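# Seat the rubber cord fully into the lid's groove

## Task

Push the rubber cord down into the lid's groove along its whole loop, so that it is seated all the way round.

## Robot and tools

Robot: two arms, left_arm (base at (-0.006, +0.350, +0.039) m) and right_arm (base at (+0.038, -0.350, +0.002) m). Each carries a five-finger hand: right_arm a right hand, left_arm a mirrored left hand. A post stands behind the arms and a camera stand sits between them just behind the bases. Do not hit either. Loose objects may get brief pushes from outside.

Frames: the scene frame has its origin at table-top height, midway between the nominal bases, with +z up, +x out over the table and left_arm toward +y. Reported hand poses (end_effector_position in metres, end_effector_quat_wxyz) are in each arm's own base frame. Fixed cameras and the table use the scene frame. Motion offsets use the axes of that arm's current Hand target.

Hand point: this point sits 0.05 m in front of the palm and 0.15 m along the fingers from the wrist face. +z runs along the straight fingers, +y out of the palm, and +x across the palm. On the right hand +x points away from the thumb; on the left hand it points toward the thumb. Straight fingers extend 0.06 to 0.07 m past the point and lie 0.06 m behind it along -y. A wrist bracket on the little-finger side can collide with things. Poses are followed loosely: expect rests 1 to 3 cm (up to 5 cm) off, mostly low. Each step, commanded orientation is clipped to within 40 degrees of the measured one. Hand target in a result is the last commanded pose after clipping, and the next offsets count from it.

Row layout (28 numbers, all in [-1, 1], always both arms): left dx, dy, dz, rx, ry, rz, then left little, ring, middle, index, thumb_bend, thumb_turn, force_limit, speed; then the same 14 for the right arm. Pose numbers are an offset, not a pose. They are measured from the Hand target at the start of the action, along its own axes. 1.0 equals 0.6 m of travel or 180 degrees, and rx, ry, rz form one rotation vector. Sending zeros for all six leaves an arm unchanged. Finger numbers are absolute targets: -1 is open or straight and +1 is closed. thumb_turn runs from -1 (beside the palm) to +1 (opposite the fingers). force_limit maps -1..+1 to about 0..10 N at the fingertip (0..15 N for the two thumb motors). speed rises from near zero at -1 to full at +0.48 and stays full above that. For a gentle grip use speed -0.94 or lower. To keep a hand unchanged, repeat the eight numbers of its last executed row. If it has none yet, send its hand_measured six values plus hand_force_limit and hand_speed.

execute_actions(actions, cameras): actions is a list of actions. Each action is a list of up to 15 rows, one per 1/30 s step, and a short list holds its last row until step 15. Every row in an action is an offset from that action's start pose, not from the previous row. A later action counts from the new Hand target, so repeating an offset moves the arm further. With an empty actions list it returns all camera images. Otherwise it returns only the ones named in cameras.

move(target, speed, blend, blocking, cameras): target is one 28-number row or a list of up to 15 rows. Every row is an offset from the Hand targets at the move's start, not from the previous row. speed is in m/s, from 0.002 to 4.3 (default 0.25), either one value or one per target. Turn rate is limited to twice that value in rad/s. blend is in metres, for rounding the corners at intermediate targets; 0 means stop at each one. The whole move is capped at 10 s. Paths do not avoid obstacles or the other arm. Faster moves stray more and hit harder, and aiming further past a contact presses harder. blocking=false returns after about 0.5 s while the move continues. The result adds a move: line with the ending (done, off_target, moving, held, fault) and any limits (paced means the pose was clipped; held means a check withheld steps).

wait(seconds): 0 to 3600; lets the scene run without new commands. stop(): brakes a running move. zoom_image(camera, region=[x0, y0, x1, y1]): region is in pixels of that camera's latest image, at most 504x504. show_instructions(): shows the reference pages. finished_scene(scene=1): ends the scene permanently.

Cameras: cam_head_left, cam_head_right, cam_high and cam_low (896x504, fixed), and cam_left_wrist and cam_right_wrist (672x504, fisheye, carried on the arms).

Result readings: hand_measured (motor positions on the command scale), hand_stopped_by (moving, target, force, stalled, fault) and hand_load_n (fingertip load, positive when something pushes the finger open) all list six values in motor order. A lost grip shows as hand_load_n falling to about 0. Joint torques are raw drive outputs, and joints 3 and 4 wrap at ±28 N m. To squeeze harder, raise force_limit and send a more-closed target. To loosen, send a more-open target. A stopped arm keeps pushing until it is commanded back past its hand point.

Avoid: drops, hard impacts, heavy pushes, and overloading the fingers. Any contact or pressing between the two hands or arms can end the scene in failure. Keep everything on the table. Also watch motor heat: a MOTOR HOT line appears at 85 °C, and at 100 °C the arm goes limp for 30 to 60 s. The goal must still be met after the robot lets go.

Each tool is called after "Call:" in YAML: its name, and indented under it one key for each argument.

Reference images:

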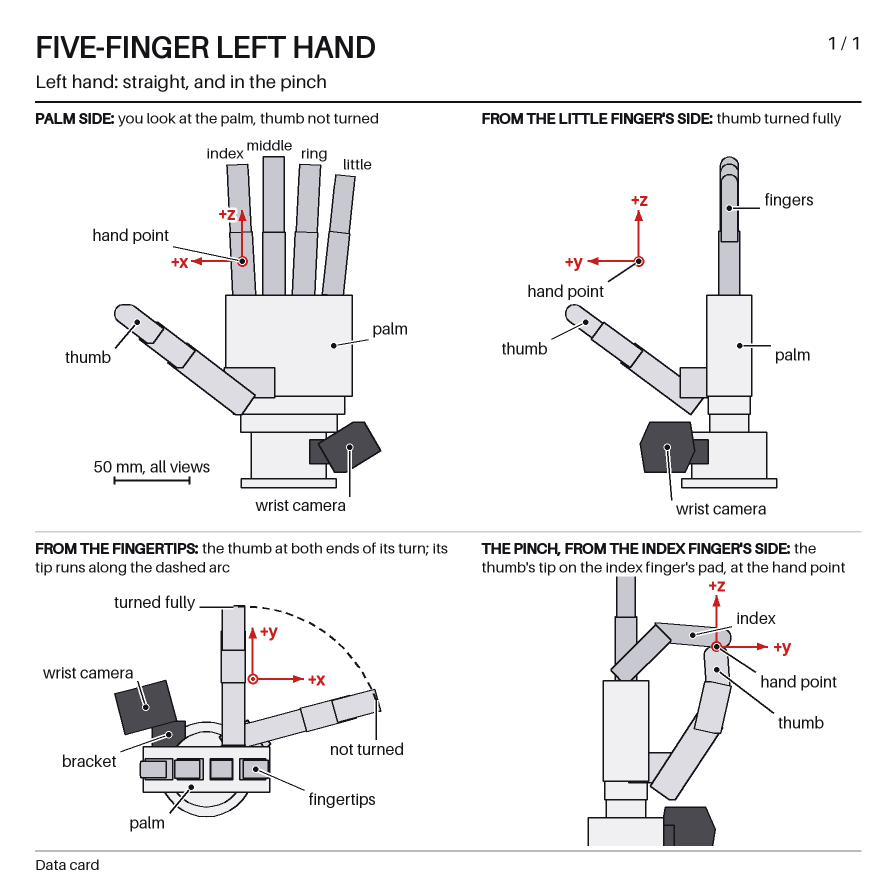

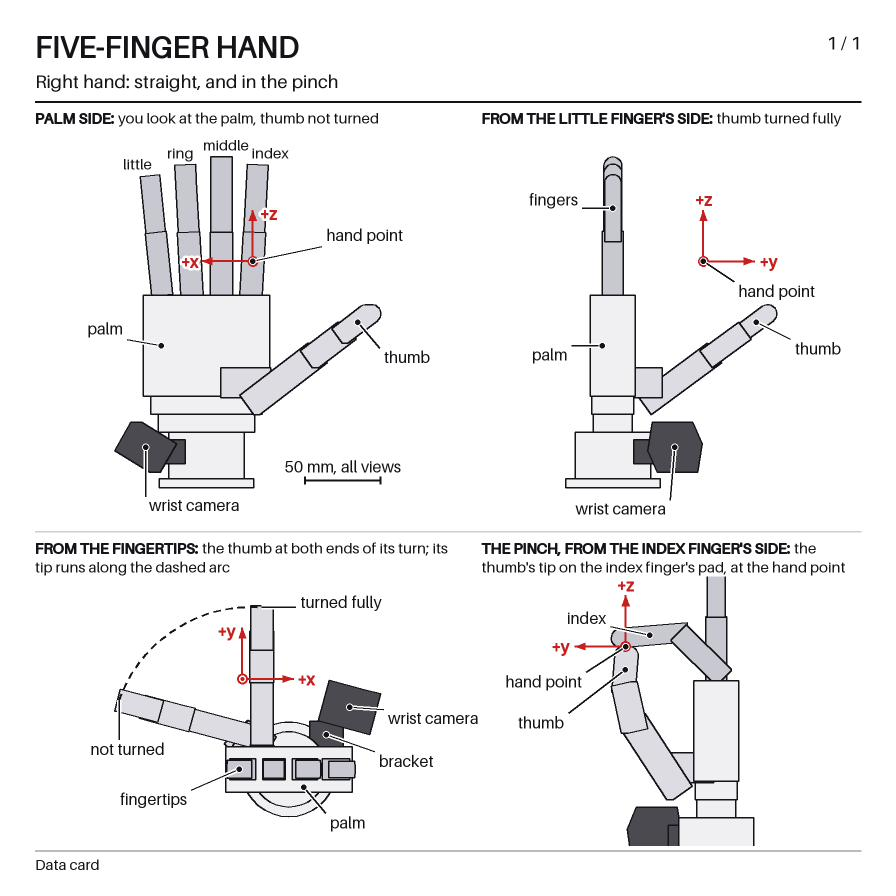

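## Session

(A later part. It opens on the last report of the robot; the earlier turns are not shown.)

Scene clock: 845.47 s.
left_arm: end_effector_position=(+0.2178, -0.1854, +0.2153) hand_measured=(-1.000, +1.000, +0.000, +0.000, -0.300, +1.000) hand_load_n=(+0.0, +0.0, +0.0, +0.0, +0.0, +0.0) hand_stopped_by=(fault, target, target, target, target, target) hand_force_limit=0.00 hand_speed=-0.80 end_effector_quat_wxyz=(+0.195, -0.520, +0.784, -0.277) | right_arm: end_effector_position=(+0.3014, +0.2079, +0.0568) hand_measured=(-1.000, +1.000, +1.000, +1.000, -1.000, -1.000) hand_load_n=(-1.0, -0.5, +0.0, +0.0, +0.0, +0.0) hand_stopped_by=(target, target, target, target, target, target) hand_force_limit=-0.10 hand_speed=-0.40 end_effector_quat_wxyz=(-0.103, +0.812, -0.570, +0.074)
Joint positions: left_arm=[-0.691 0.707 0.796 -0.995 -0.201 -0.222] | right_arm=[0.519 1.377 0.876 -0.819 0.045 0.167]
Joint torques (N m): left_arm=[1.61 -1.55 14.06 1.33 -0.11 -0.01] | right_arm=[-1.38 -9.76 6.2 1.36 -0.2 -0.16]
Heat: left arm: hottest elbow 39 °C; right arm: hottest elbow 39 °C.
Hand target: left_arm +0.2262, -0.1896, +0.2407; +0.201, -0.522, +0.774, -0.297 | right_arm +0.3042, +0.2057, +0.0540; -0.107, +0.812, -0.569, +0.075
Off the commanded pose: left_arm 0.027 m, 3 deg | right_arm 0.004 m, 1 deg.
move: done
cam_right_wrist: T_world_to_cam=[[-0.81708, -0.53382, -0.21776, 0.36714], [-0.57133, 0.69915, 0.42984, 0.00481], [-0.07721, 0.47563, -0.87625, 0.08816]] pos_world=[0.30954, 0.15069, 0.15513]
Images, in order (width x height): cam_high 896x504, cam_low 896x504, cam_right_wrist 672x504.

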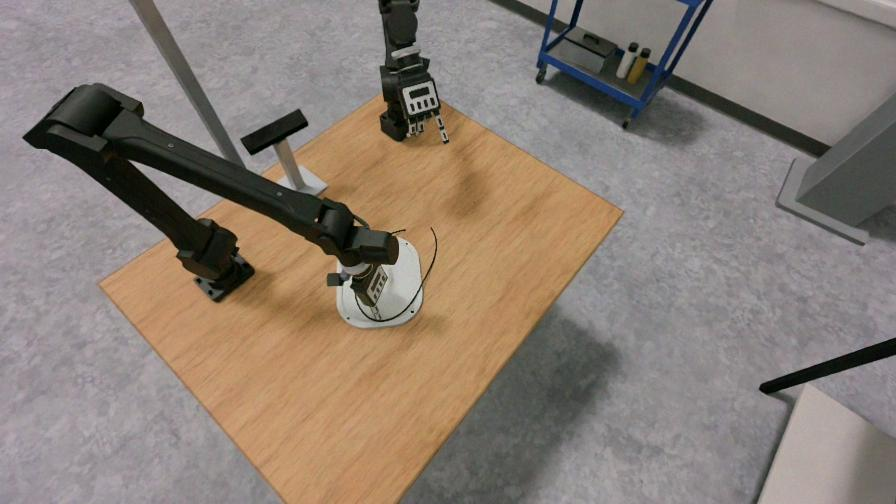

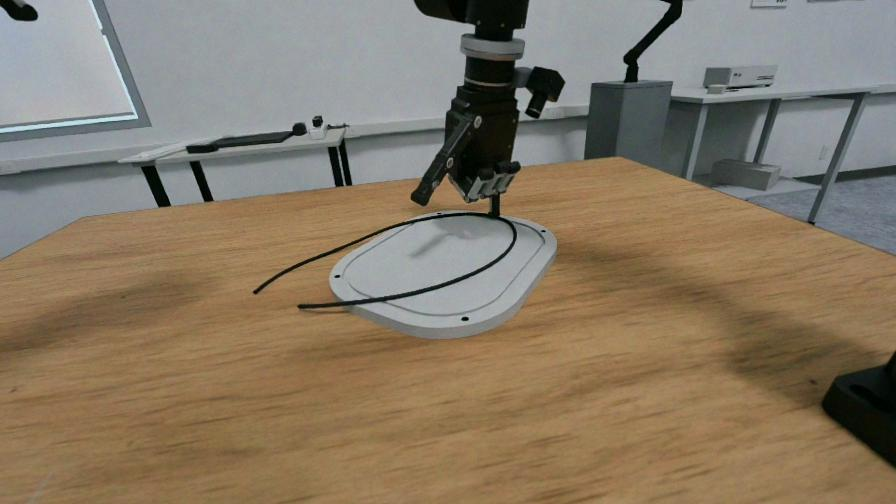

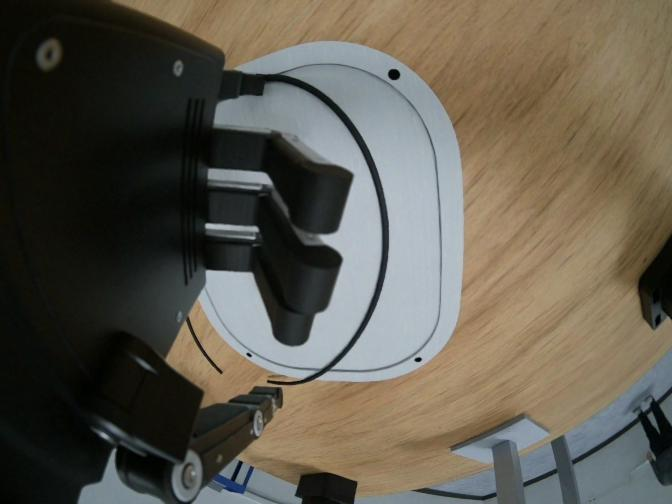

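Call:
zoom_image:
  camera: "cam_right_wrist"
  region: [210, 50, 310, 125]

Call:
zoom_image:
  camera: "cam_low"
  region: [460, 180, 530, 230]

Call:
zoom_image:
  camera: "cam_high"
  region: [350, 290, 420, 335]

Scaled by 5.040 from the camera's image (finer frame: 960x720).

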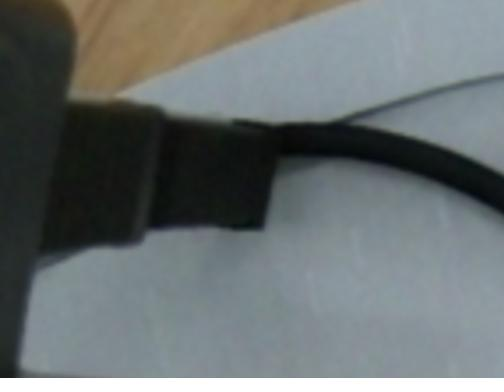

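Scaled by 7.200 from the camera's image (finer frame: 1280x720).

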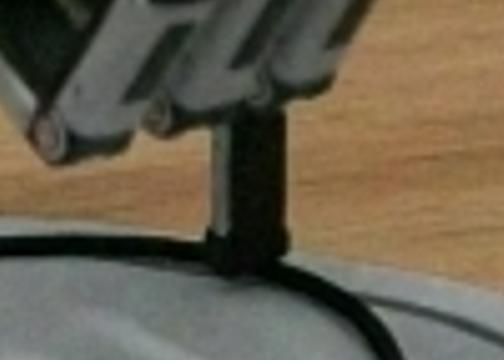

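Scaled by 7.200 from the camera's image (finer frame: 1280x720).

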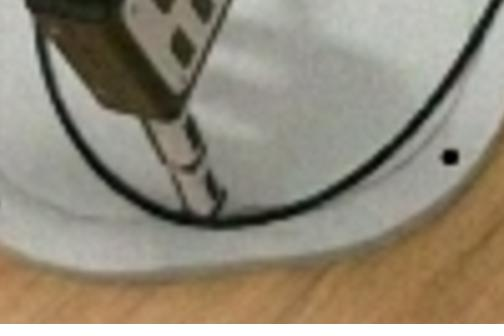

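Call:
move:
  target:
    - [0,0,0,0,0,0,-1,1,0,0,-0.3,1,0,-0.8, 0.0083,0.0115,-0.0100,0,0,0,-1,1,1,1,-1,-1,-0.1,-0.4]
    - [0,0,0,0,0,0,-1,1,0,0,-0.3,1,0,-0.8, 0.0083,0.0149,0.003,0,0,0,-1,1,1,1,-1,-1,-0.1,-0.4]
  speed: 0.05
  cameras: ["cam_low","cam_high","cam_right_wrist"]

Call:
zoom_image:
  camera: "cam_right_wrist"
  region: [210, 50, 310, 125]

Call:
zoom_image:
  camera: "cam_low"
  region: [460, 180, 530, 230]

Call:
zoom_image:
  camera: "cam_high"
  region: [350, 290, 420, 335]

Scene clock: 900.50 s.
left_arm: end_effector_position=(+0.2178, -0.1854, +0.2153) hand_measured=(-1.000, +1.000, +0.000, +0.000, -0.300, +1.000) hand_load_n=(+0.0, +0.0, +0.0, +0.0, +0.0, +0.0) hand_stopped_by=(fault, target, target, target, target, target) hand_force_limit=0.00 hand_speed=-0.80 end_effector_quat_wxyz=(+0.195, -0.520, +0.784, -0.277) | right_arm: end_effector_position=(+0.2999, +0.2027, +0.0555) hand_measured=(-1.000, +1.000, +1.000, +1.000, -1.000, -1.000) hand_load_n=(+0.0, +0.0, +0.0, +0.0, +0.0, +0.0) hand_stopped_by=(target, target, target, target, target, target) hand_force_limit=-0.10 hand_speed=-0.40 end_effector_quat_wxyz=(-0.109, +0.812, -0.569, +0.076)
Joint positions: left_arm=[-0.691 0.707 0.796 -0.995 -0.201 -0.222] | right_arm=[0.508 1.359 0.854 -0.801 0.042 0.154]
Joint torques (N m): left_arm=[0.97 -1.55 14.01 1.47 -0.15 0] | right_arm=[-1.32 -9.47 5.71 1.14 -0.17 -0.13]
Heat: left arm: hottest elbow 39 °C; right arm: hottest elbow 38 °C.
Hand target: left_arm +0.2262, -0.1896, +0.2407; +0.201, -0.522, +0.774, -0.297 | right_arm +0.2982, +0.1982, +0.0498; -0.107, +0.812, -0.569, +0.075
Off the commanded pose: left_arm 0.027 m, 3 deg | right_arm 0.007 m, 0 deg.
move: done
cam_right_wrist: T_world_to_cam=[[-0.81267, -0.53482, -0.23137, 0.36255], [-0.57873, 0.69437, 0.42769, 0.01138], [-0.06808, 0.48147, -0.87382, 0.08539]] pos_world=[0.30704, 0.14489, 0.15363]
Images, in order (width x height): cam_high 896x504, cam_low 896x504, cam_right_wrist 672x504.

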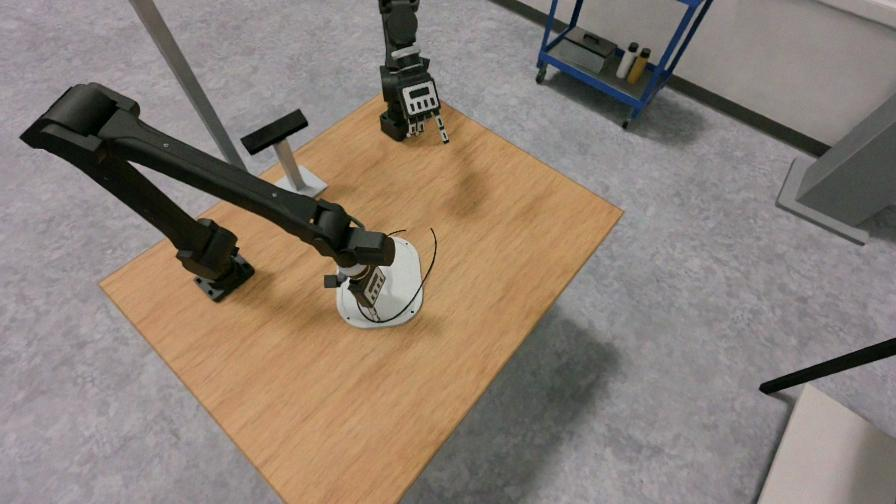

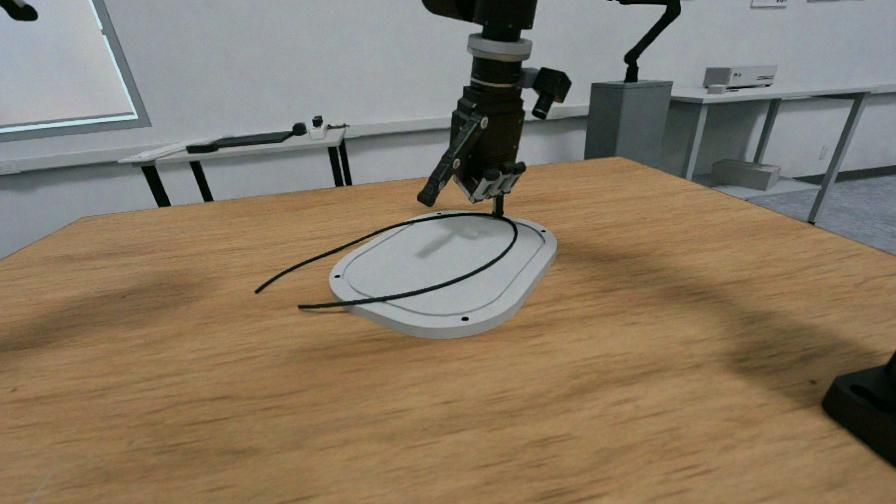

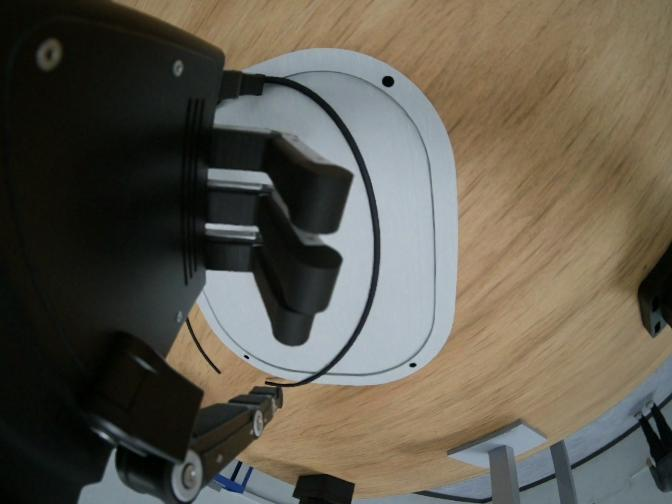

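Scaled by 5.040 from the camera's image (finer frame: 960x720).

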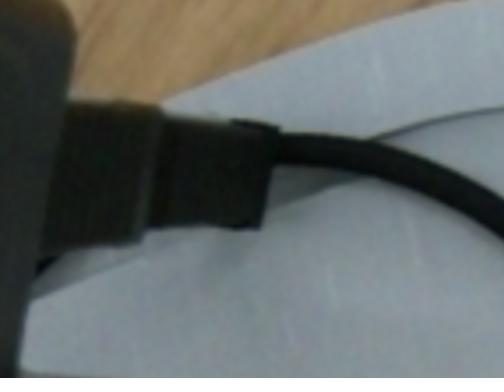

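Scaled by 7.200 from the camera's image (finer frame: 1280x720).

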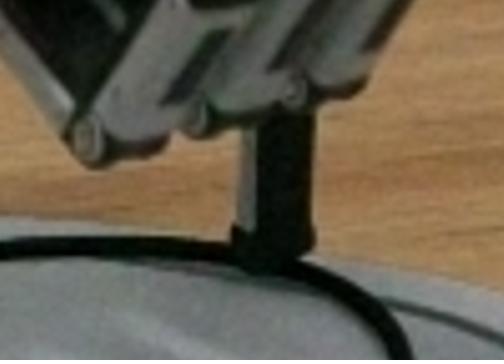

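Scaled by 7.200 from the camera's image (finer frame: 1280x720).

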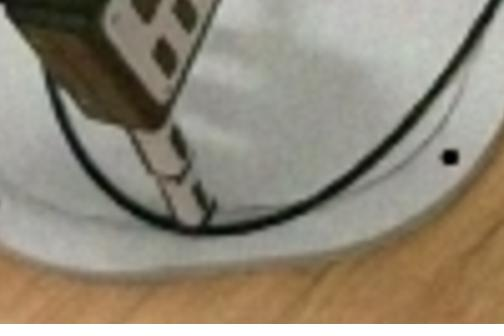

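Call:
move:
  target:
    - [0,0,0,0,0,0,-1,1,0,0,-0.3,1,0,-0.8, -0.0032,-0.008,-0.0255,0,0,0,-1,1,1,1,-1,-1,-0.1,-0.4]
    - [0,0,0,0,0,0,-1,1,0,0,-0.3,1,0,-0.8, 0.0155,-0.022,-0.0218,0,0,0,-1,1,1,1,-1,-1,-0.1,-0.4]
    - [0,0,0,0,0,0,-1,1,0,0,-0.3,1,0,-0.8, 0.0155,-0.0148,0.0053,0,0,0,-1,1,1,1,-1,-1,-0.1,-0.4]
  speed: 0.06
  cameras: ["cam_low","cam_high","cam_right_wrist"]

Call:
zoom_image:
  camera: "cam_right_wrist"
  region: [210, 50, 310, 125]

Call:
zoom_image:
  camera: "cam_high"
  region: [350, 290, 420, 335]

Scene clock: 936.90 s.
left_arm: end_effector_position=(+0.2178, -0.1854, +0.2153) hand_measured=(-1.000, +1.000, +0.000, +0.000, -0.300, +1.000) hand_load_n=(+0.0, +0.0, +0.0, +0.0, +0.5, +0.0) hand_stopped_by=(fault, target, target, target, target, target) hand_force_limit=0.00 hand_speed=-0.80 end_effector_quat_wxyz=(+0.195, -0.520, +0.784, -0.277) | right_arm: end_effector_position=(+0.3022, +0.1922, +0.0566) hand_measured=(-1.000, +1.000, +1.000, +1.000, -1.000, -1.000) hand_load_n=(-2.5, +0.0, +0.0, +0.0, +0.0, +0.0) hand_stopped_by=(target, target, target, target, target, target) hand_force_limit=-0.10 hand_speed=-0.40 end_effector_quat_wxyz=(-0.106, +0.812, -0.569, +0.074)
Joint positions: left_arm=[-0.691 0.707 0.796 -0.995 -0.201 -0.222] | right_arm=[0.479 1.356 0.854 -0.812 0.033 0.126]
Joint torques (N m): left_arm=[2.08 -1.2 13.9 1.46 -0.17 0.02] | right_arm=[-1.38 -7.18 6.98 1.73 -0.14 -0.13]
Heat: left arm: hottest elbow 40 °C; right arm: hottest elbow 37 °C.
Hand target: left_arm +0.2262, -0.1896, +0.2407; +0.201, -0.522, +0.774, -0.297 | right_arm +0.3101, +0.1927, +0.0491; -0.107, +0.812, -0.569, +0.075
Off the commanded pose: left_arm 0.027 m, 3 deg | right_arm 0.011 m, 0 deg.
move: off_target (right_arm)
cam_right_wrist: T_world_to_cam=[[-0.81421, -0.5359, -0.22332, 0.35927], [-0.57569, 0.6955, 0.42995, 0.0183], [-0.07509, 0.47863, -0.8748, 0.09427]] pos_world=[0.31014, 0.13469, 0.15483]
Images, in order (width x height): cam_high 896x504, cam_low 896x504, cam_right_wrist 672x504.

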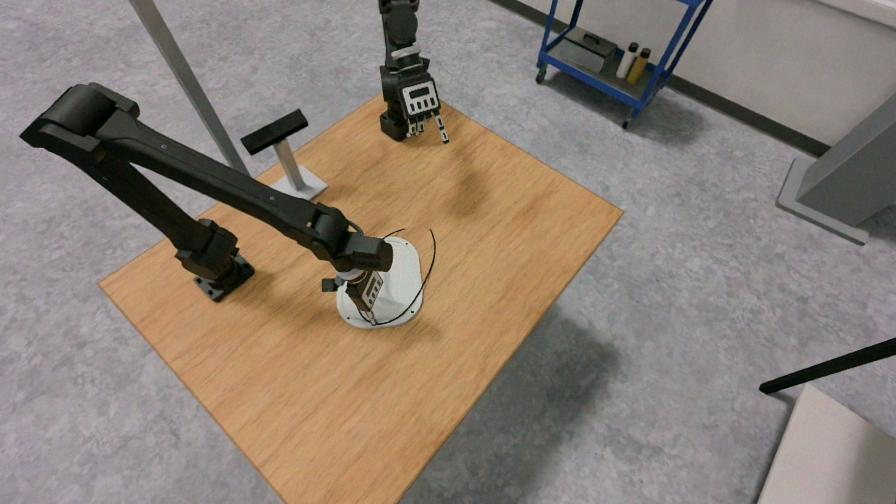

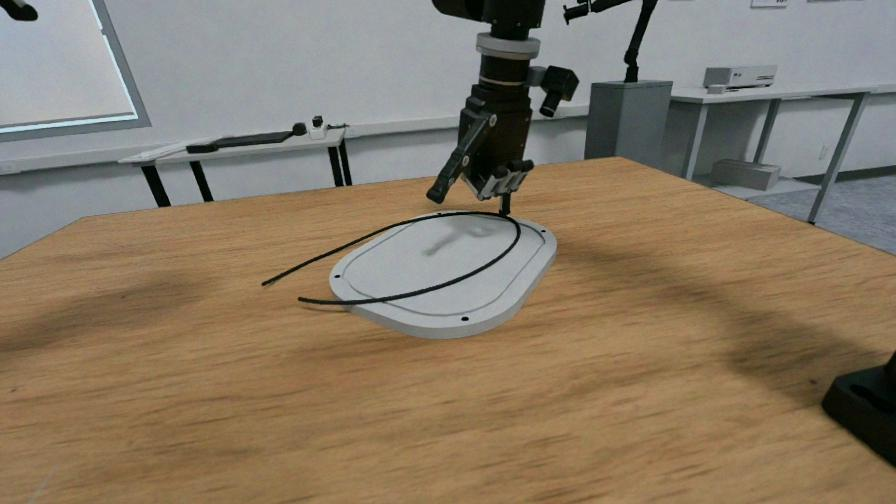

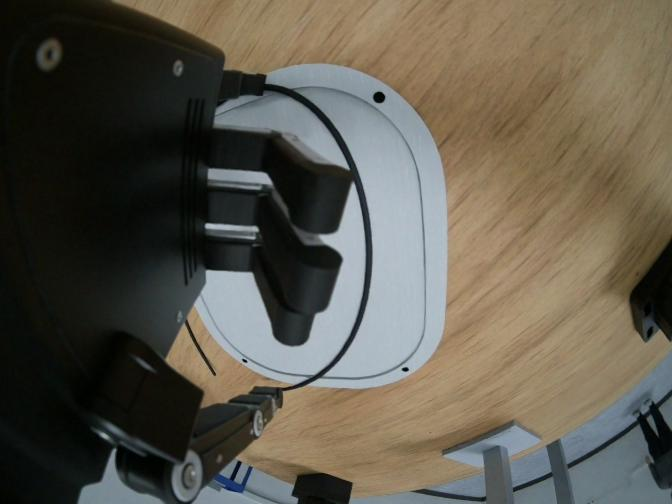

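Scaled by 5.040 from the camera's image (finer frame: 960x720).

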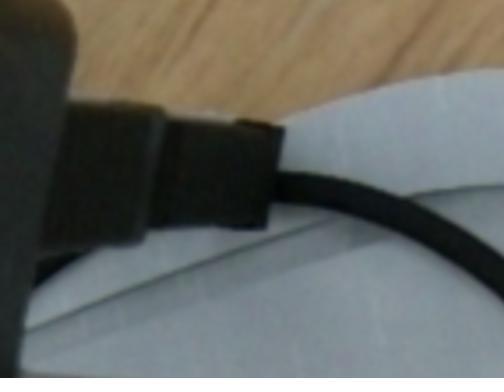

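Scaled by 7.200 from the camera's image (finer frame: 1280x720).

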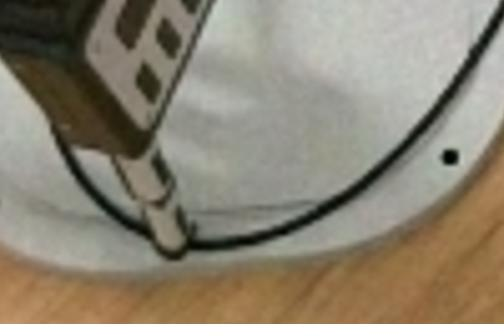

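Call:
move:
  target: [0,0,0,0,0,0,-1,1,0,0,-0.3,1,0,-0.8, 0,-0.0155,-0.058,0,0,0,-1,1,1,1,-1,-1,-0.1,-0.4]
  speed: 0.1
  cameras: ["cam_high","cam_right_wrist"]

Call:
zoom_image:
  camera: "cam_right_wrist"
  region: [200, 40, 350, 150]

Call:
zoom_image:
  camera: "cam_high"
  region: [350, 290, 420, 335]

Scene clock: 945.30 s.
left_arm: end_effector_position=(+0.2178, -0.1854, +0.2153) hand_measured=(-1.000, +1.000, +0.000, +0.000, -0.300, +1.000) hand_load_n=(+0.0, +0.0, +0.0, +0.0, +0.0, +0.0) hand_stopped_by=(fault, target, target, target, target, target) hand_force_limit=0.00 hand_speed=-0.80 end_effector_quat_wxyz=(+0.195, -0.520, +0.784, -0.277) | right_arm: end_effector_position=(+0.2910, +0.1865, +0.0650) hand_measured=(-1.000, +1.000, +1.000, +1.000, -1.000, -1.000) hand_load_n=(+0.0, +0.0, +0.0, +0.0, +0.0, +0.0) hand_stopped_by=(target, target, target, target, target, target) hand_force_limit=-0.10 hand_speed=-0.40 end_effector_quat_wxyz=(-0.086, +0.815, -0.570, +0.063)
Joint positions: left_arm=[-0.691 0.707 0.796 -0.995 -0.201 -0.222] | right_arm=[0.479 1.344 0.869 -0.885 0.033 0.126]
Joint torques (N m): left_arm=[0.79 -1.61 13.96 1.31 -0.15 -0.02] | right_arm=[-1.32 -10.34 9.94 0.24 -0.11 -0.12]
Heat: left arm: hottest elbow 40 °C; right arm: hottest elbow 37 °C.
Hand target: left_arm +0.2262, -0.1896, +0.2407; +0.201, -0.522, +0.774, -0.297 | right_arm +0.3101, +0.1927, +0.0852; -0.107, +0.812, -0.569, +0.075
Off the commanded pose: left_arm 0.027 m, 3 deg | right_arm 0.028 m, 3 deg.
move: off_target (right_arm)
cam_right_wrist: T_world_to_cam=[[-0.82228, -0.54054, -0.17797, 0.34931], [-0.55802, 0.70448, 0.43854, 0.00487], [-0.11167, 0.45992, -0.88091, 0.11807]] pos_world=[0.30313, 0.13109, 0.16404]

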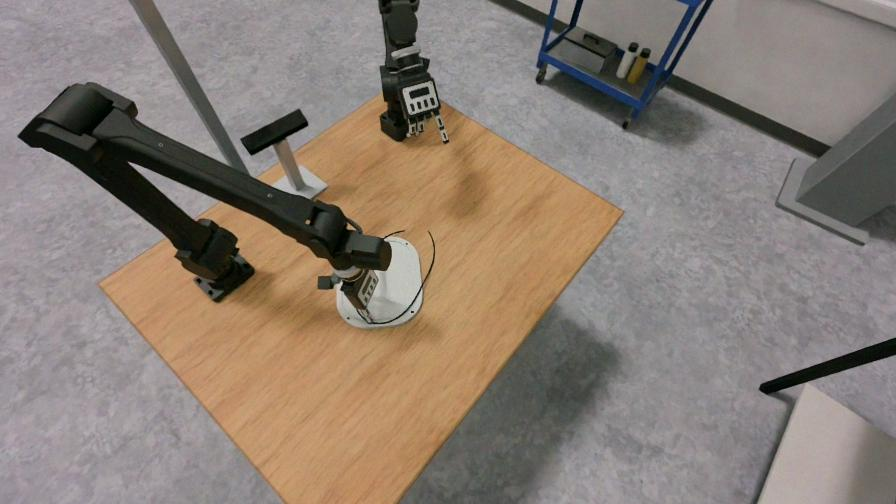

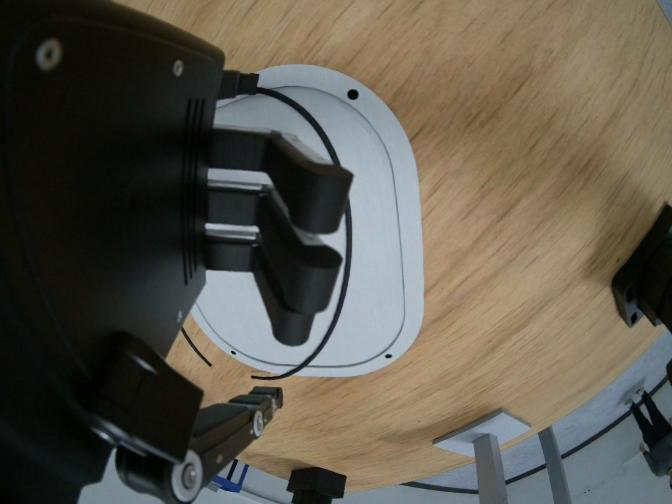

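Scaled by 3.360 from the camera's image (finer frame: 960x720).

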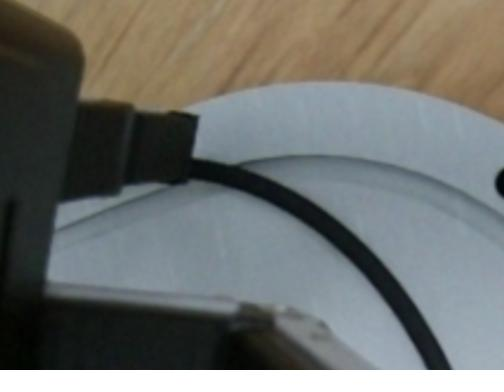

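Scaled by 7.200 from the camera's image (finer frame: 1280x720).

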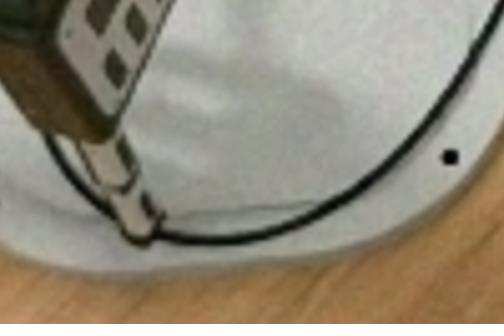

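Call:
execute_actions:
  actions:
    - [[0,0,0,0,0,0,-1,1,0,0,-0.3,1,0,-0.8,0,0,0,0,0,0,-1,1,1,1,-1,-1,-0.1,-0.4]]
  cameras: []

Scene clock: 949.50 s.
left_arm: end_effector_position=(+0.2178, -0.1854, +0.2153) hand_measured=(-1.000, +1.000, +0.000, +0.000, -0.300, +1.000) hand_load_n=(+0.0, +0.0, +0.0, +0.0, +0.0, +0.0) hand_stopped_by=(fault, target, target, target, target, target) hand_force_limit=0.00 hand_speed=-0.80 end_effector_quat_wxyz=(+0.195, -0.520, +0.784, -0.277) | right_arm: end_effector_position=(+0.2909, +0.1864, +0.0650) hand_measured=(-1.000, +1.000, +1.000, +1.000, -1.000, -1.000) hand_load_n=(-0.5, +0.0, +0.0, +0.0, +0.0, +0.5) hand_stopped_by=(target, target, target, target, target, target) hand_force_limit=-0.10 hand_speed=-0.40 end_effector_quat_wxyz=(-0.085, +0.815, -0.570, +0.063)
Joint positions: left_arm=[-0.691 0.707 0.796 -0.995 -0.201 -0.222] | right_arm=[0.479 1.344 0.869 -0.885 0.033 0.126]
Joint torques (N m): left_arm=[1.73 -1.38 13.94 1.22 -0.12 -0.02] | right_arm=[-1.32 -10.4 9.92 0.24 -0.11 -0.12]
Heat: left arm: hottest elbow 40 °C; right arm: hottest elbow 38 °C.
Hand target: left_arm +0.2262, -0.1896, +0.2407; +0.201, -0.522, +0.774, -0.297 | right_arm +0.3101, +0.1927, +0.0852; -0.107, +0.812, -0.569, +0.075
Off the commanded pose: left_arm 0.027 m, 3 deg | right_arm 0.029 m, 3 deg.
Step readings (end_effector_position of left_arm | right_arm):
0: (+0.2178, -0.1854, +0.2153) | (+0.2909, +0.1864, +0.0650)
1: (+0.2178, -0.1854, +0.2153) | (+0.2909, +0.1864, +0.0650)
2: (+0.2178, -0.1854, +0.2153) | (+0.2909, +0.1864, +0.0650)
4: (+0.2178, -0.1854, +0.2153) | (+0.2909, +0.1864, +0.0650)
8: (+0.2178, -0.1854, +0.2153) | (+0.2909, +0.1864, +0.0650)
15: (+0.2178, -0.1854, +0.2153) | (+0.2909, +0.1864, +0.0650)

Call:
move:
  target:
    - [0,0,0,0,0,0,-1,1,0,0,-0.3,1,0,-0.8, -0.0077,-0.022,-0.0459,0,0,0,-1,1,1,1,-1,-1,-0.1,-0.4]
    - [0,0,0,0,0,0,-1,1,0,0,-0.3,1,0,-0.8, -0.0077,0.0053,0.056,0,0,0,-1,1,1,1,-1,-1,-0.1,-0.4]
  speed: 0.1
  cameras: ["cam_high","cam_right_wrist"]

Call:
zoom_image:
  camera: "cam_right_wrist"
  region: [200, 40, 350, 150]

Call:
zoom_image:
  camera: "cam_high"
  region: [350, 290, 420, 335]

Scene clock: 991.87 s.
left_arm: end_effector_position=(+0.2178, -0.1854, +0.2153) hand_measured=(-1.000, +1.000, +0.000, +0.000, -0.300, +1.000) hand_load_n=(+0.0, +0.0, +0.0, +0.0, +0.0, +0.0) hand_stopped_by=(fault, target, target, target, target, target) hand_force_limit=0.00 hand_speed=-0.80 end_effector_quat_wxyz=(+0.195, -0.520, +0.784, -0.277) | right_arm: end_effector_position=(+0.3136, +0.1973, +0.0562) hand_measured=(-1.000, +1.000, +1.000, +1.000, -1.000, -1.000) hand_load_n=(+0.0, +0.0, +0.0, +0.0, +0.0, +0.0) hand_stopped_by=(target, target, target, target, target, target) hand_force_limit=-0.10 hand_speed=-0.40 end_effector_quat_wxyz=(-0.107, +0.812, -0.569, +0.077)
Joint positions: left_arm=[-0.691 0.707 0.796 -0.995 -0.201 -0.222] | right_arm=[0.479 1.386 0.883 -0.806 0.037 0.126]
Joint torques (N m): left_arm=[1.26 -1.32 13.71 1.18 -0.12 0] | right_arm=[-0.79 -9.17 6.43 1.16 -0.18 -0.04]
Heat: left arm: hottest elbow 40 °C; right arm: hottest elbow 42 °C.
Hand target: left_arm +0.2262, -0.1896, +0.2407; +0.201, -0.522, +0.774, -0.297 | right_arm +0.3139, +0.1990, +0.0519; -0.107, +0.812, -0.569, +0.075
Off the commanded pose: left_arm 0.027 m, 3 deg | right_arm 0.005 m, 0 deg.
move: done
cam_right_wrist: T_world_to_cam=[[-0.81328, -0.53574, -0.22705, 0.37114], [-0.57764, 0.69644, 0.42578, 0.02218], [-0.06999, 0.47743, -0.87587, 0.09111]] pos_world=[0.32104, 0.13989, 0.15463]

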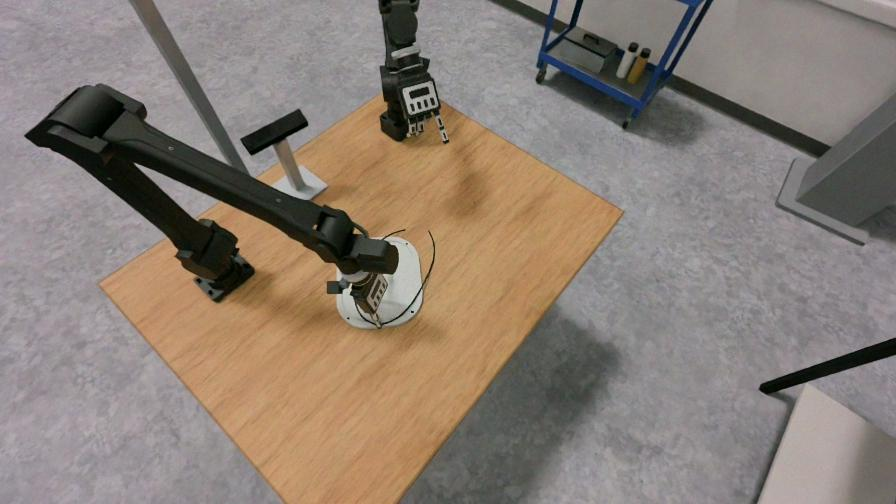

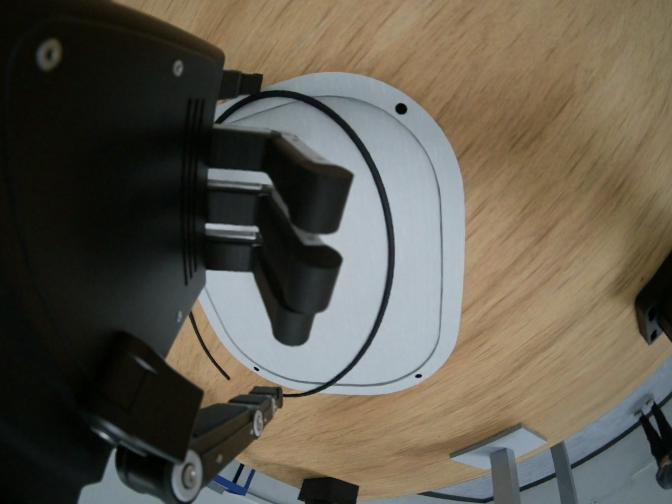

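Scaled by 3.360 from the camera's image (finer frame: 960x720).

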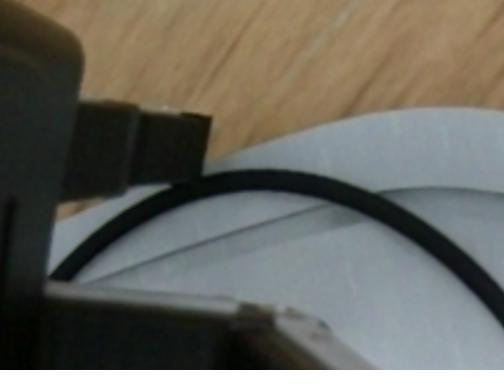

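Scaled by 7.200 from the camera's image (finer frame: 1280x720).

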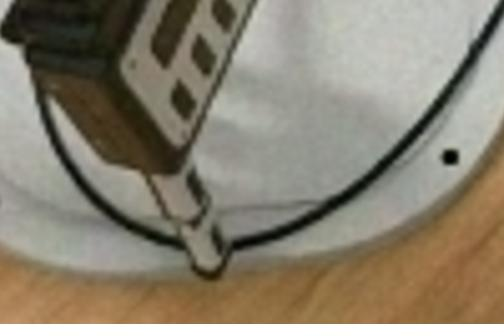

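Call:
move:
  target: [0,0,0,0,0,0,-1,1,0,0,-0.3,1,0,-0.8, -0.0198,0.0108,0.0005,0,0,0,-1,1,1,1,-1,-1,-0.1,-0.4]
  speed: 0.04
  cameras: ["cam_high","cam_low","cam_right_wrist"]

Call:
zoom_image:
  camera: "cam_right_wrist"
  region: [200, 40, 350, 150]

Call:
zoom_image:
  camera: "cam_high"
  region: [350, 290, 420, 335]

Scene clock: 999.07 s.
left_arm: end_effector_position=(+0.2178, -0.1854, +0.2153) hand_measured=(-1.000, +1.000, +0.000, +0.000, -0.300, +1.000) hand_load_n=(+0.0, +0.0, +0.5, +0.0, +0.0, +0.0) hand_stopped_by=(fault, target, target, target, target, target) hand_force_limit=0.00 hand_speed=-0.80 end_effector_quat_wxyz=(+0.195, -0.520, +0.784, -0.277) | right_arm: end_effector_position=(+0.3089, +0.2054, +0.0558) hand_measured=(-1.000, +1.000, +1.000, +1.000, -1.000, -1.000) hand_load_n=(-0.5, +0.0, +0.0, +0.0, +0.0, +0.0) hand_stopped_by=(target, target, target, target, target, target) hand_force_limit=-0.10 hand_speed=-0.40 end_effector_quat_wxyz=(-0.107, +0.811, -0.570, +0.079)
Joint positions: left_arm=[-0.691 0.707 0.796 -0.995 -0.201 -0.222] | right_arm=[0.506 1.384 0.879 -0.803 0.047 0.154]
Joint torques (N m): left_arm=[1.49 -1.79 14.15 1.31 -0.15 -0.01] | right_arm=[-0.15 -9.7 5.72 1.24 -0.23 0.01]
Heat: left arm: hottest elbow 40 °C; right arm: hottest elbow 41 °C.
Hand target: left_arm +0.2262, -0.1896, +0.2407; +0.201, -0.522, +0.774, -0.297 | right_arm +0.3040, +0.2080, +0.0499; -0.107, +0.812, -0.569, +0.075
Off the commanded pose: left_arm 0.027 m, 3 deg | right_arm 0.008 m, 0 deg.
move: done
cam_right_wrist: T_world_to_cam=[[-0.81396, -0.53369, -0.22945, 0.37142], [-0.57723, 0.69857, 0.42285, 0.01359], [-0.06539, 0.47663, -0.87667, 0.08527]] pos_world=[0.31574, 0.14809, 0.15423]

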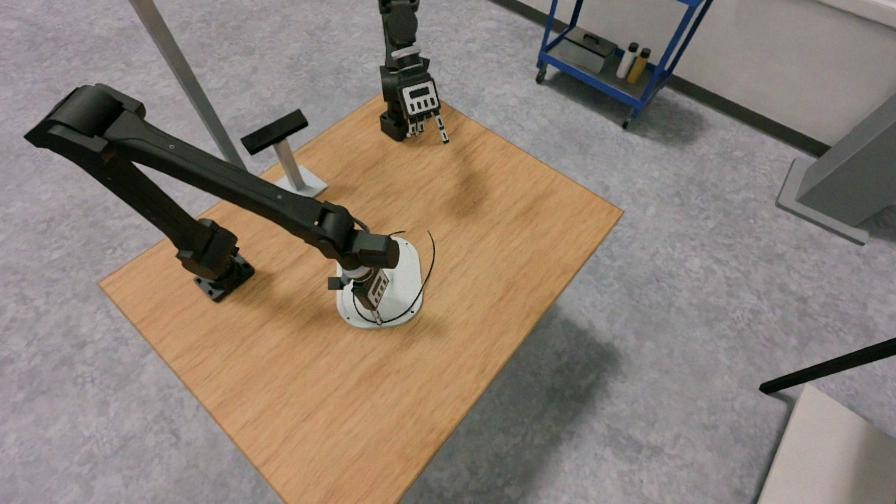

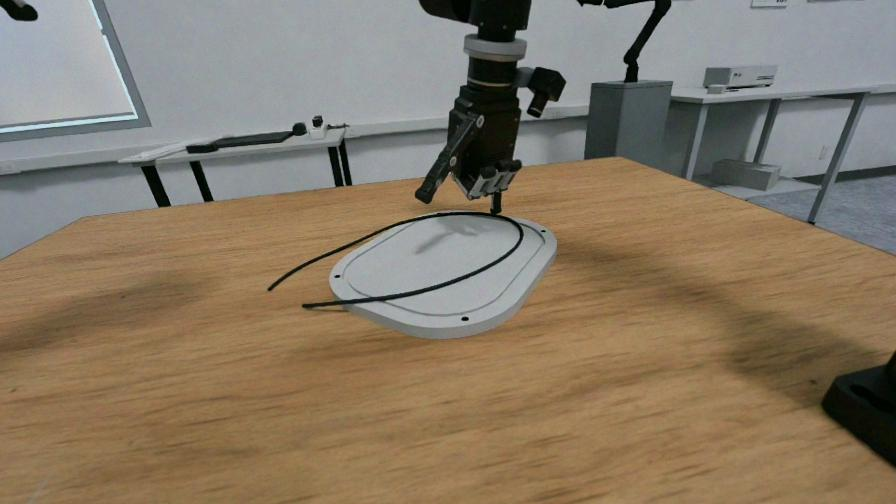

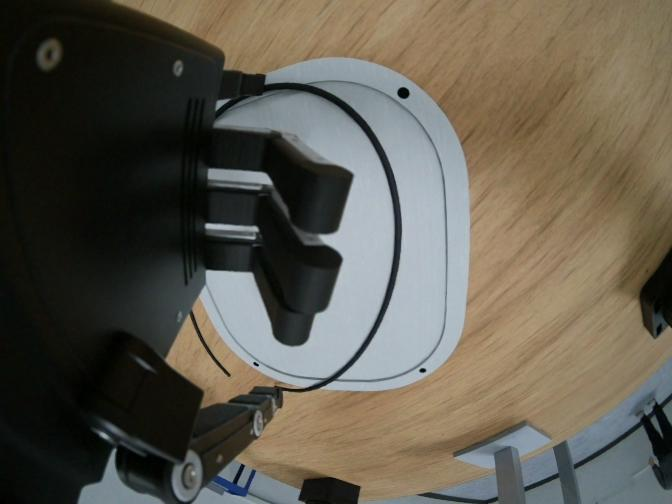

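Scaled by 3.360 from the camera's image (finer frame: 960x720).

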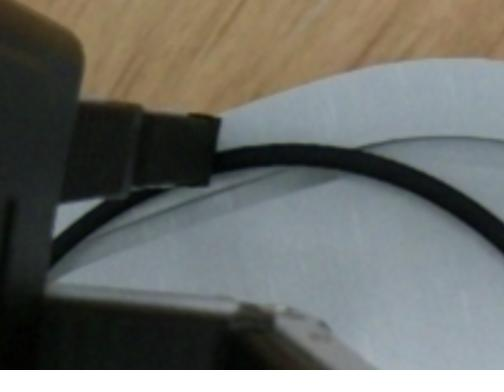

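Scaled by 7.200 from the camera's image (finer frame: 1280x720).

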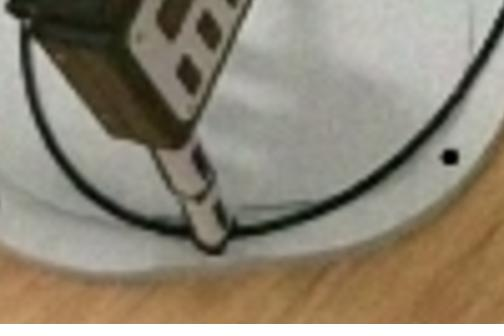

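Call:
move:
  target: [0,0,0,0,0,0,-1,1,0,0,-0.3,1,0,-0.8, -0.0065,0.0018,-0.0057,0,0,0,-1,1,1,1,-1,-1,-0.1,-0.4]
  speed: 0.04
  cameras: ["cam_high","cam_right_wrist"]

Call:
zoom_image:
  camera: "cam_right_wrist"
  region: [200, 40, 350, 150]

Call:
zoom_image:
  camera: "cam_high"
  region: [350, 290, 420, 335]

Scene clock: 1006.80 s.
left_arm: end_effector_position=(+0.2178, -0.1854, +0.2153) hand_measured=(-1.000, +1.000, +0.000, +0.000, -0.300, +1.000) hand_load_n=(+0.0, +0.0, +0.0, +0.0, +0.5, +0.0) hand_stopped_by=(fault, target, target, target, target, target) hand_force_limit=0.00 hand_speed=-0.80 end_effector_quat_wxyz=(+0.195, -0.520, +0.784, -0.277) | right_arm: end_effector_position=(+0.3066, +0.2086, +0.0559) hand_measured=(-1.000, +1.000, +1.000, +1.000, -1.000, -1.000) hand_load_n=(+0.0, +0.0, +0.0, +0.0, +0.0, +0.0) hand_stopped_by=(target, target, target, target, target, target) hand_force_limit=-0.10 hand_speed=-0.40 end_effector_quat_wxyz=(-0.108, +0.811, -0.570, +0.079)
Joint positions: left_arm=[-0.691 0.707 0.796 -0.995 -0.201 -0.222] | right_arm=[0.516 1.382 0.878 -0.803 0.05 0.164]
Joint torques (N m): left_arm=[1.49 -0.91 13.83 1.47 -0.12 0] | right_arm=[-0.03 -10.11 5.96 0.83 -0.23 0]
Heat: left arm: hottest elbow 40 °C; right arm: hottest elbow 40 °C.
Hand target: left_arm +0.2262, -0.1896, +0.2407; +0.201, -0.522, +0.774, -0.297 | right_arm +0.3009, +0.2111, +0.0530; -0.107, +0.812, -0.569, +0.075
Off the commanded pose: left_arm 0.027 m, 3 deg | right_arm 0.007 m, 0 deg.
move: done
cam_right_wrist: T_world_to_cam=[[-0.81419, -0.53296, -0.23031, 0.37124], [-0.577, 0.69871, 0.42294, 0.00989], [-0.06449, 0.47724, -0.8764, 0.0833]] pos_world=[0.31334, 0.15119, 0.15432]

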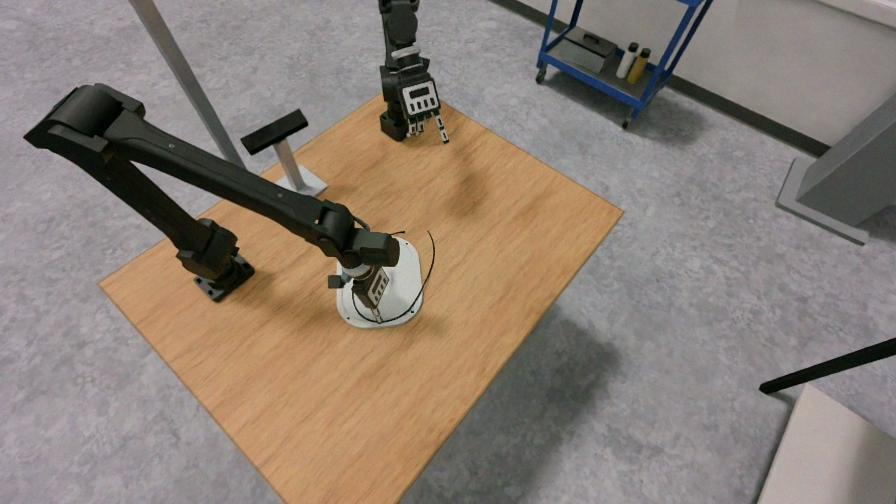

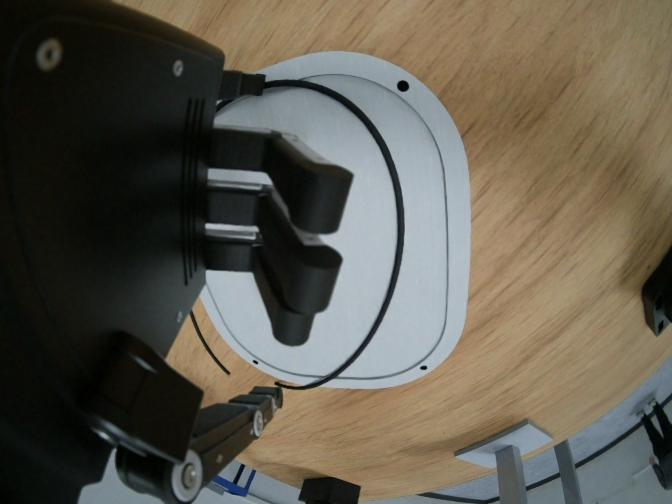

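Scaled by 3.360 from the camera's image (finer frame: 960x720).

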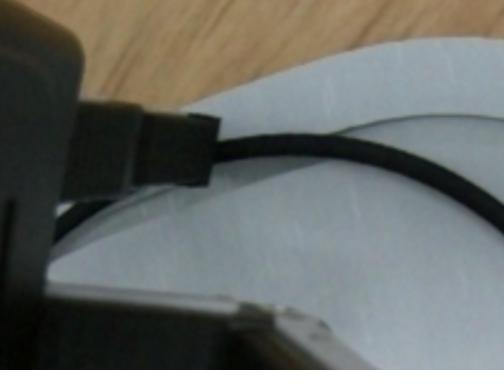

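Scaled by 7.200 from the camera's image (finer frame: 1280x720).

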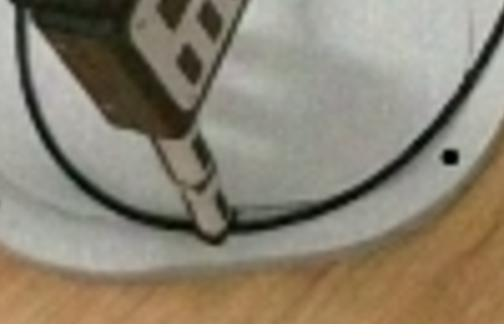

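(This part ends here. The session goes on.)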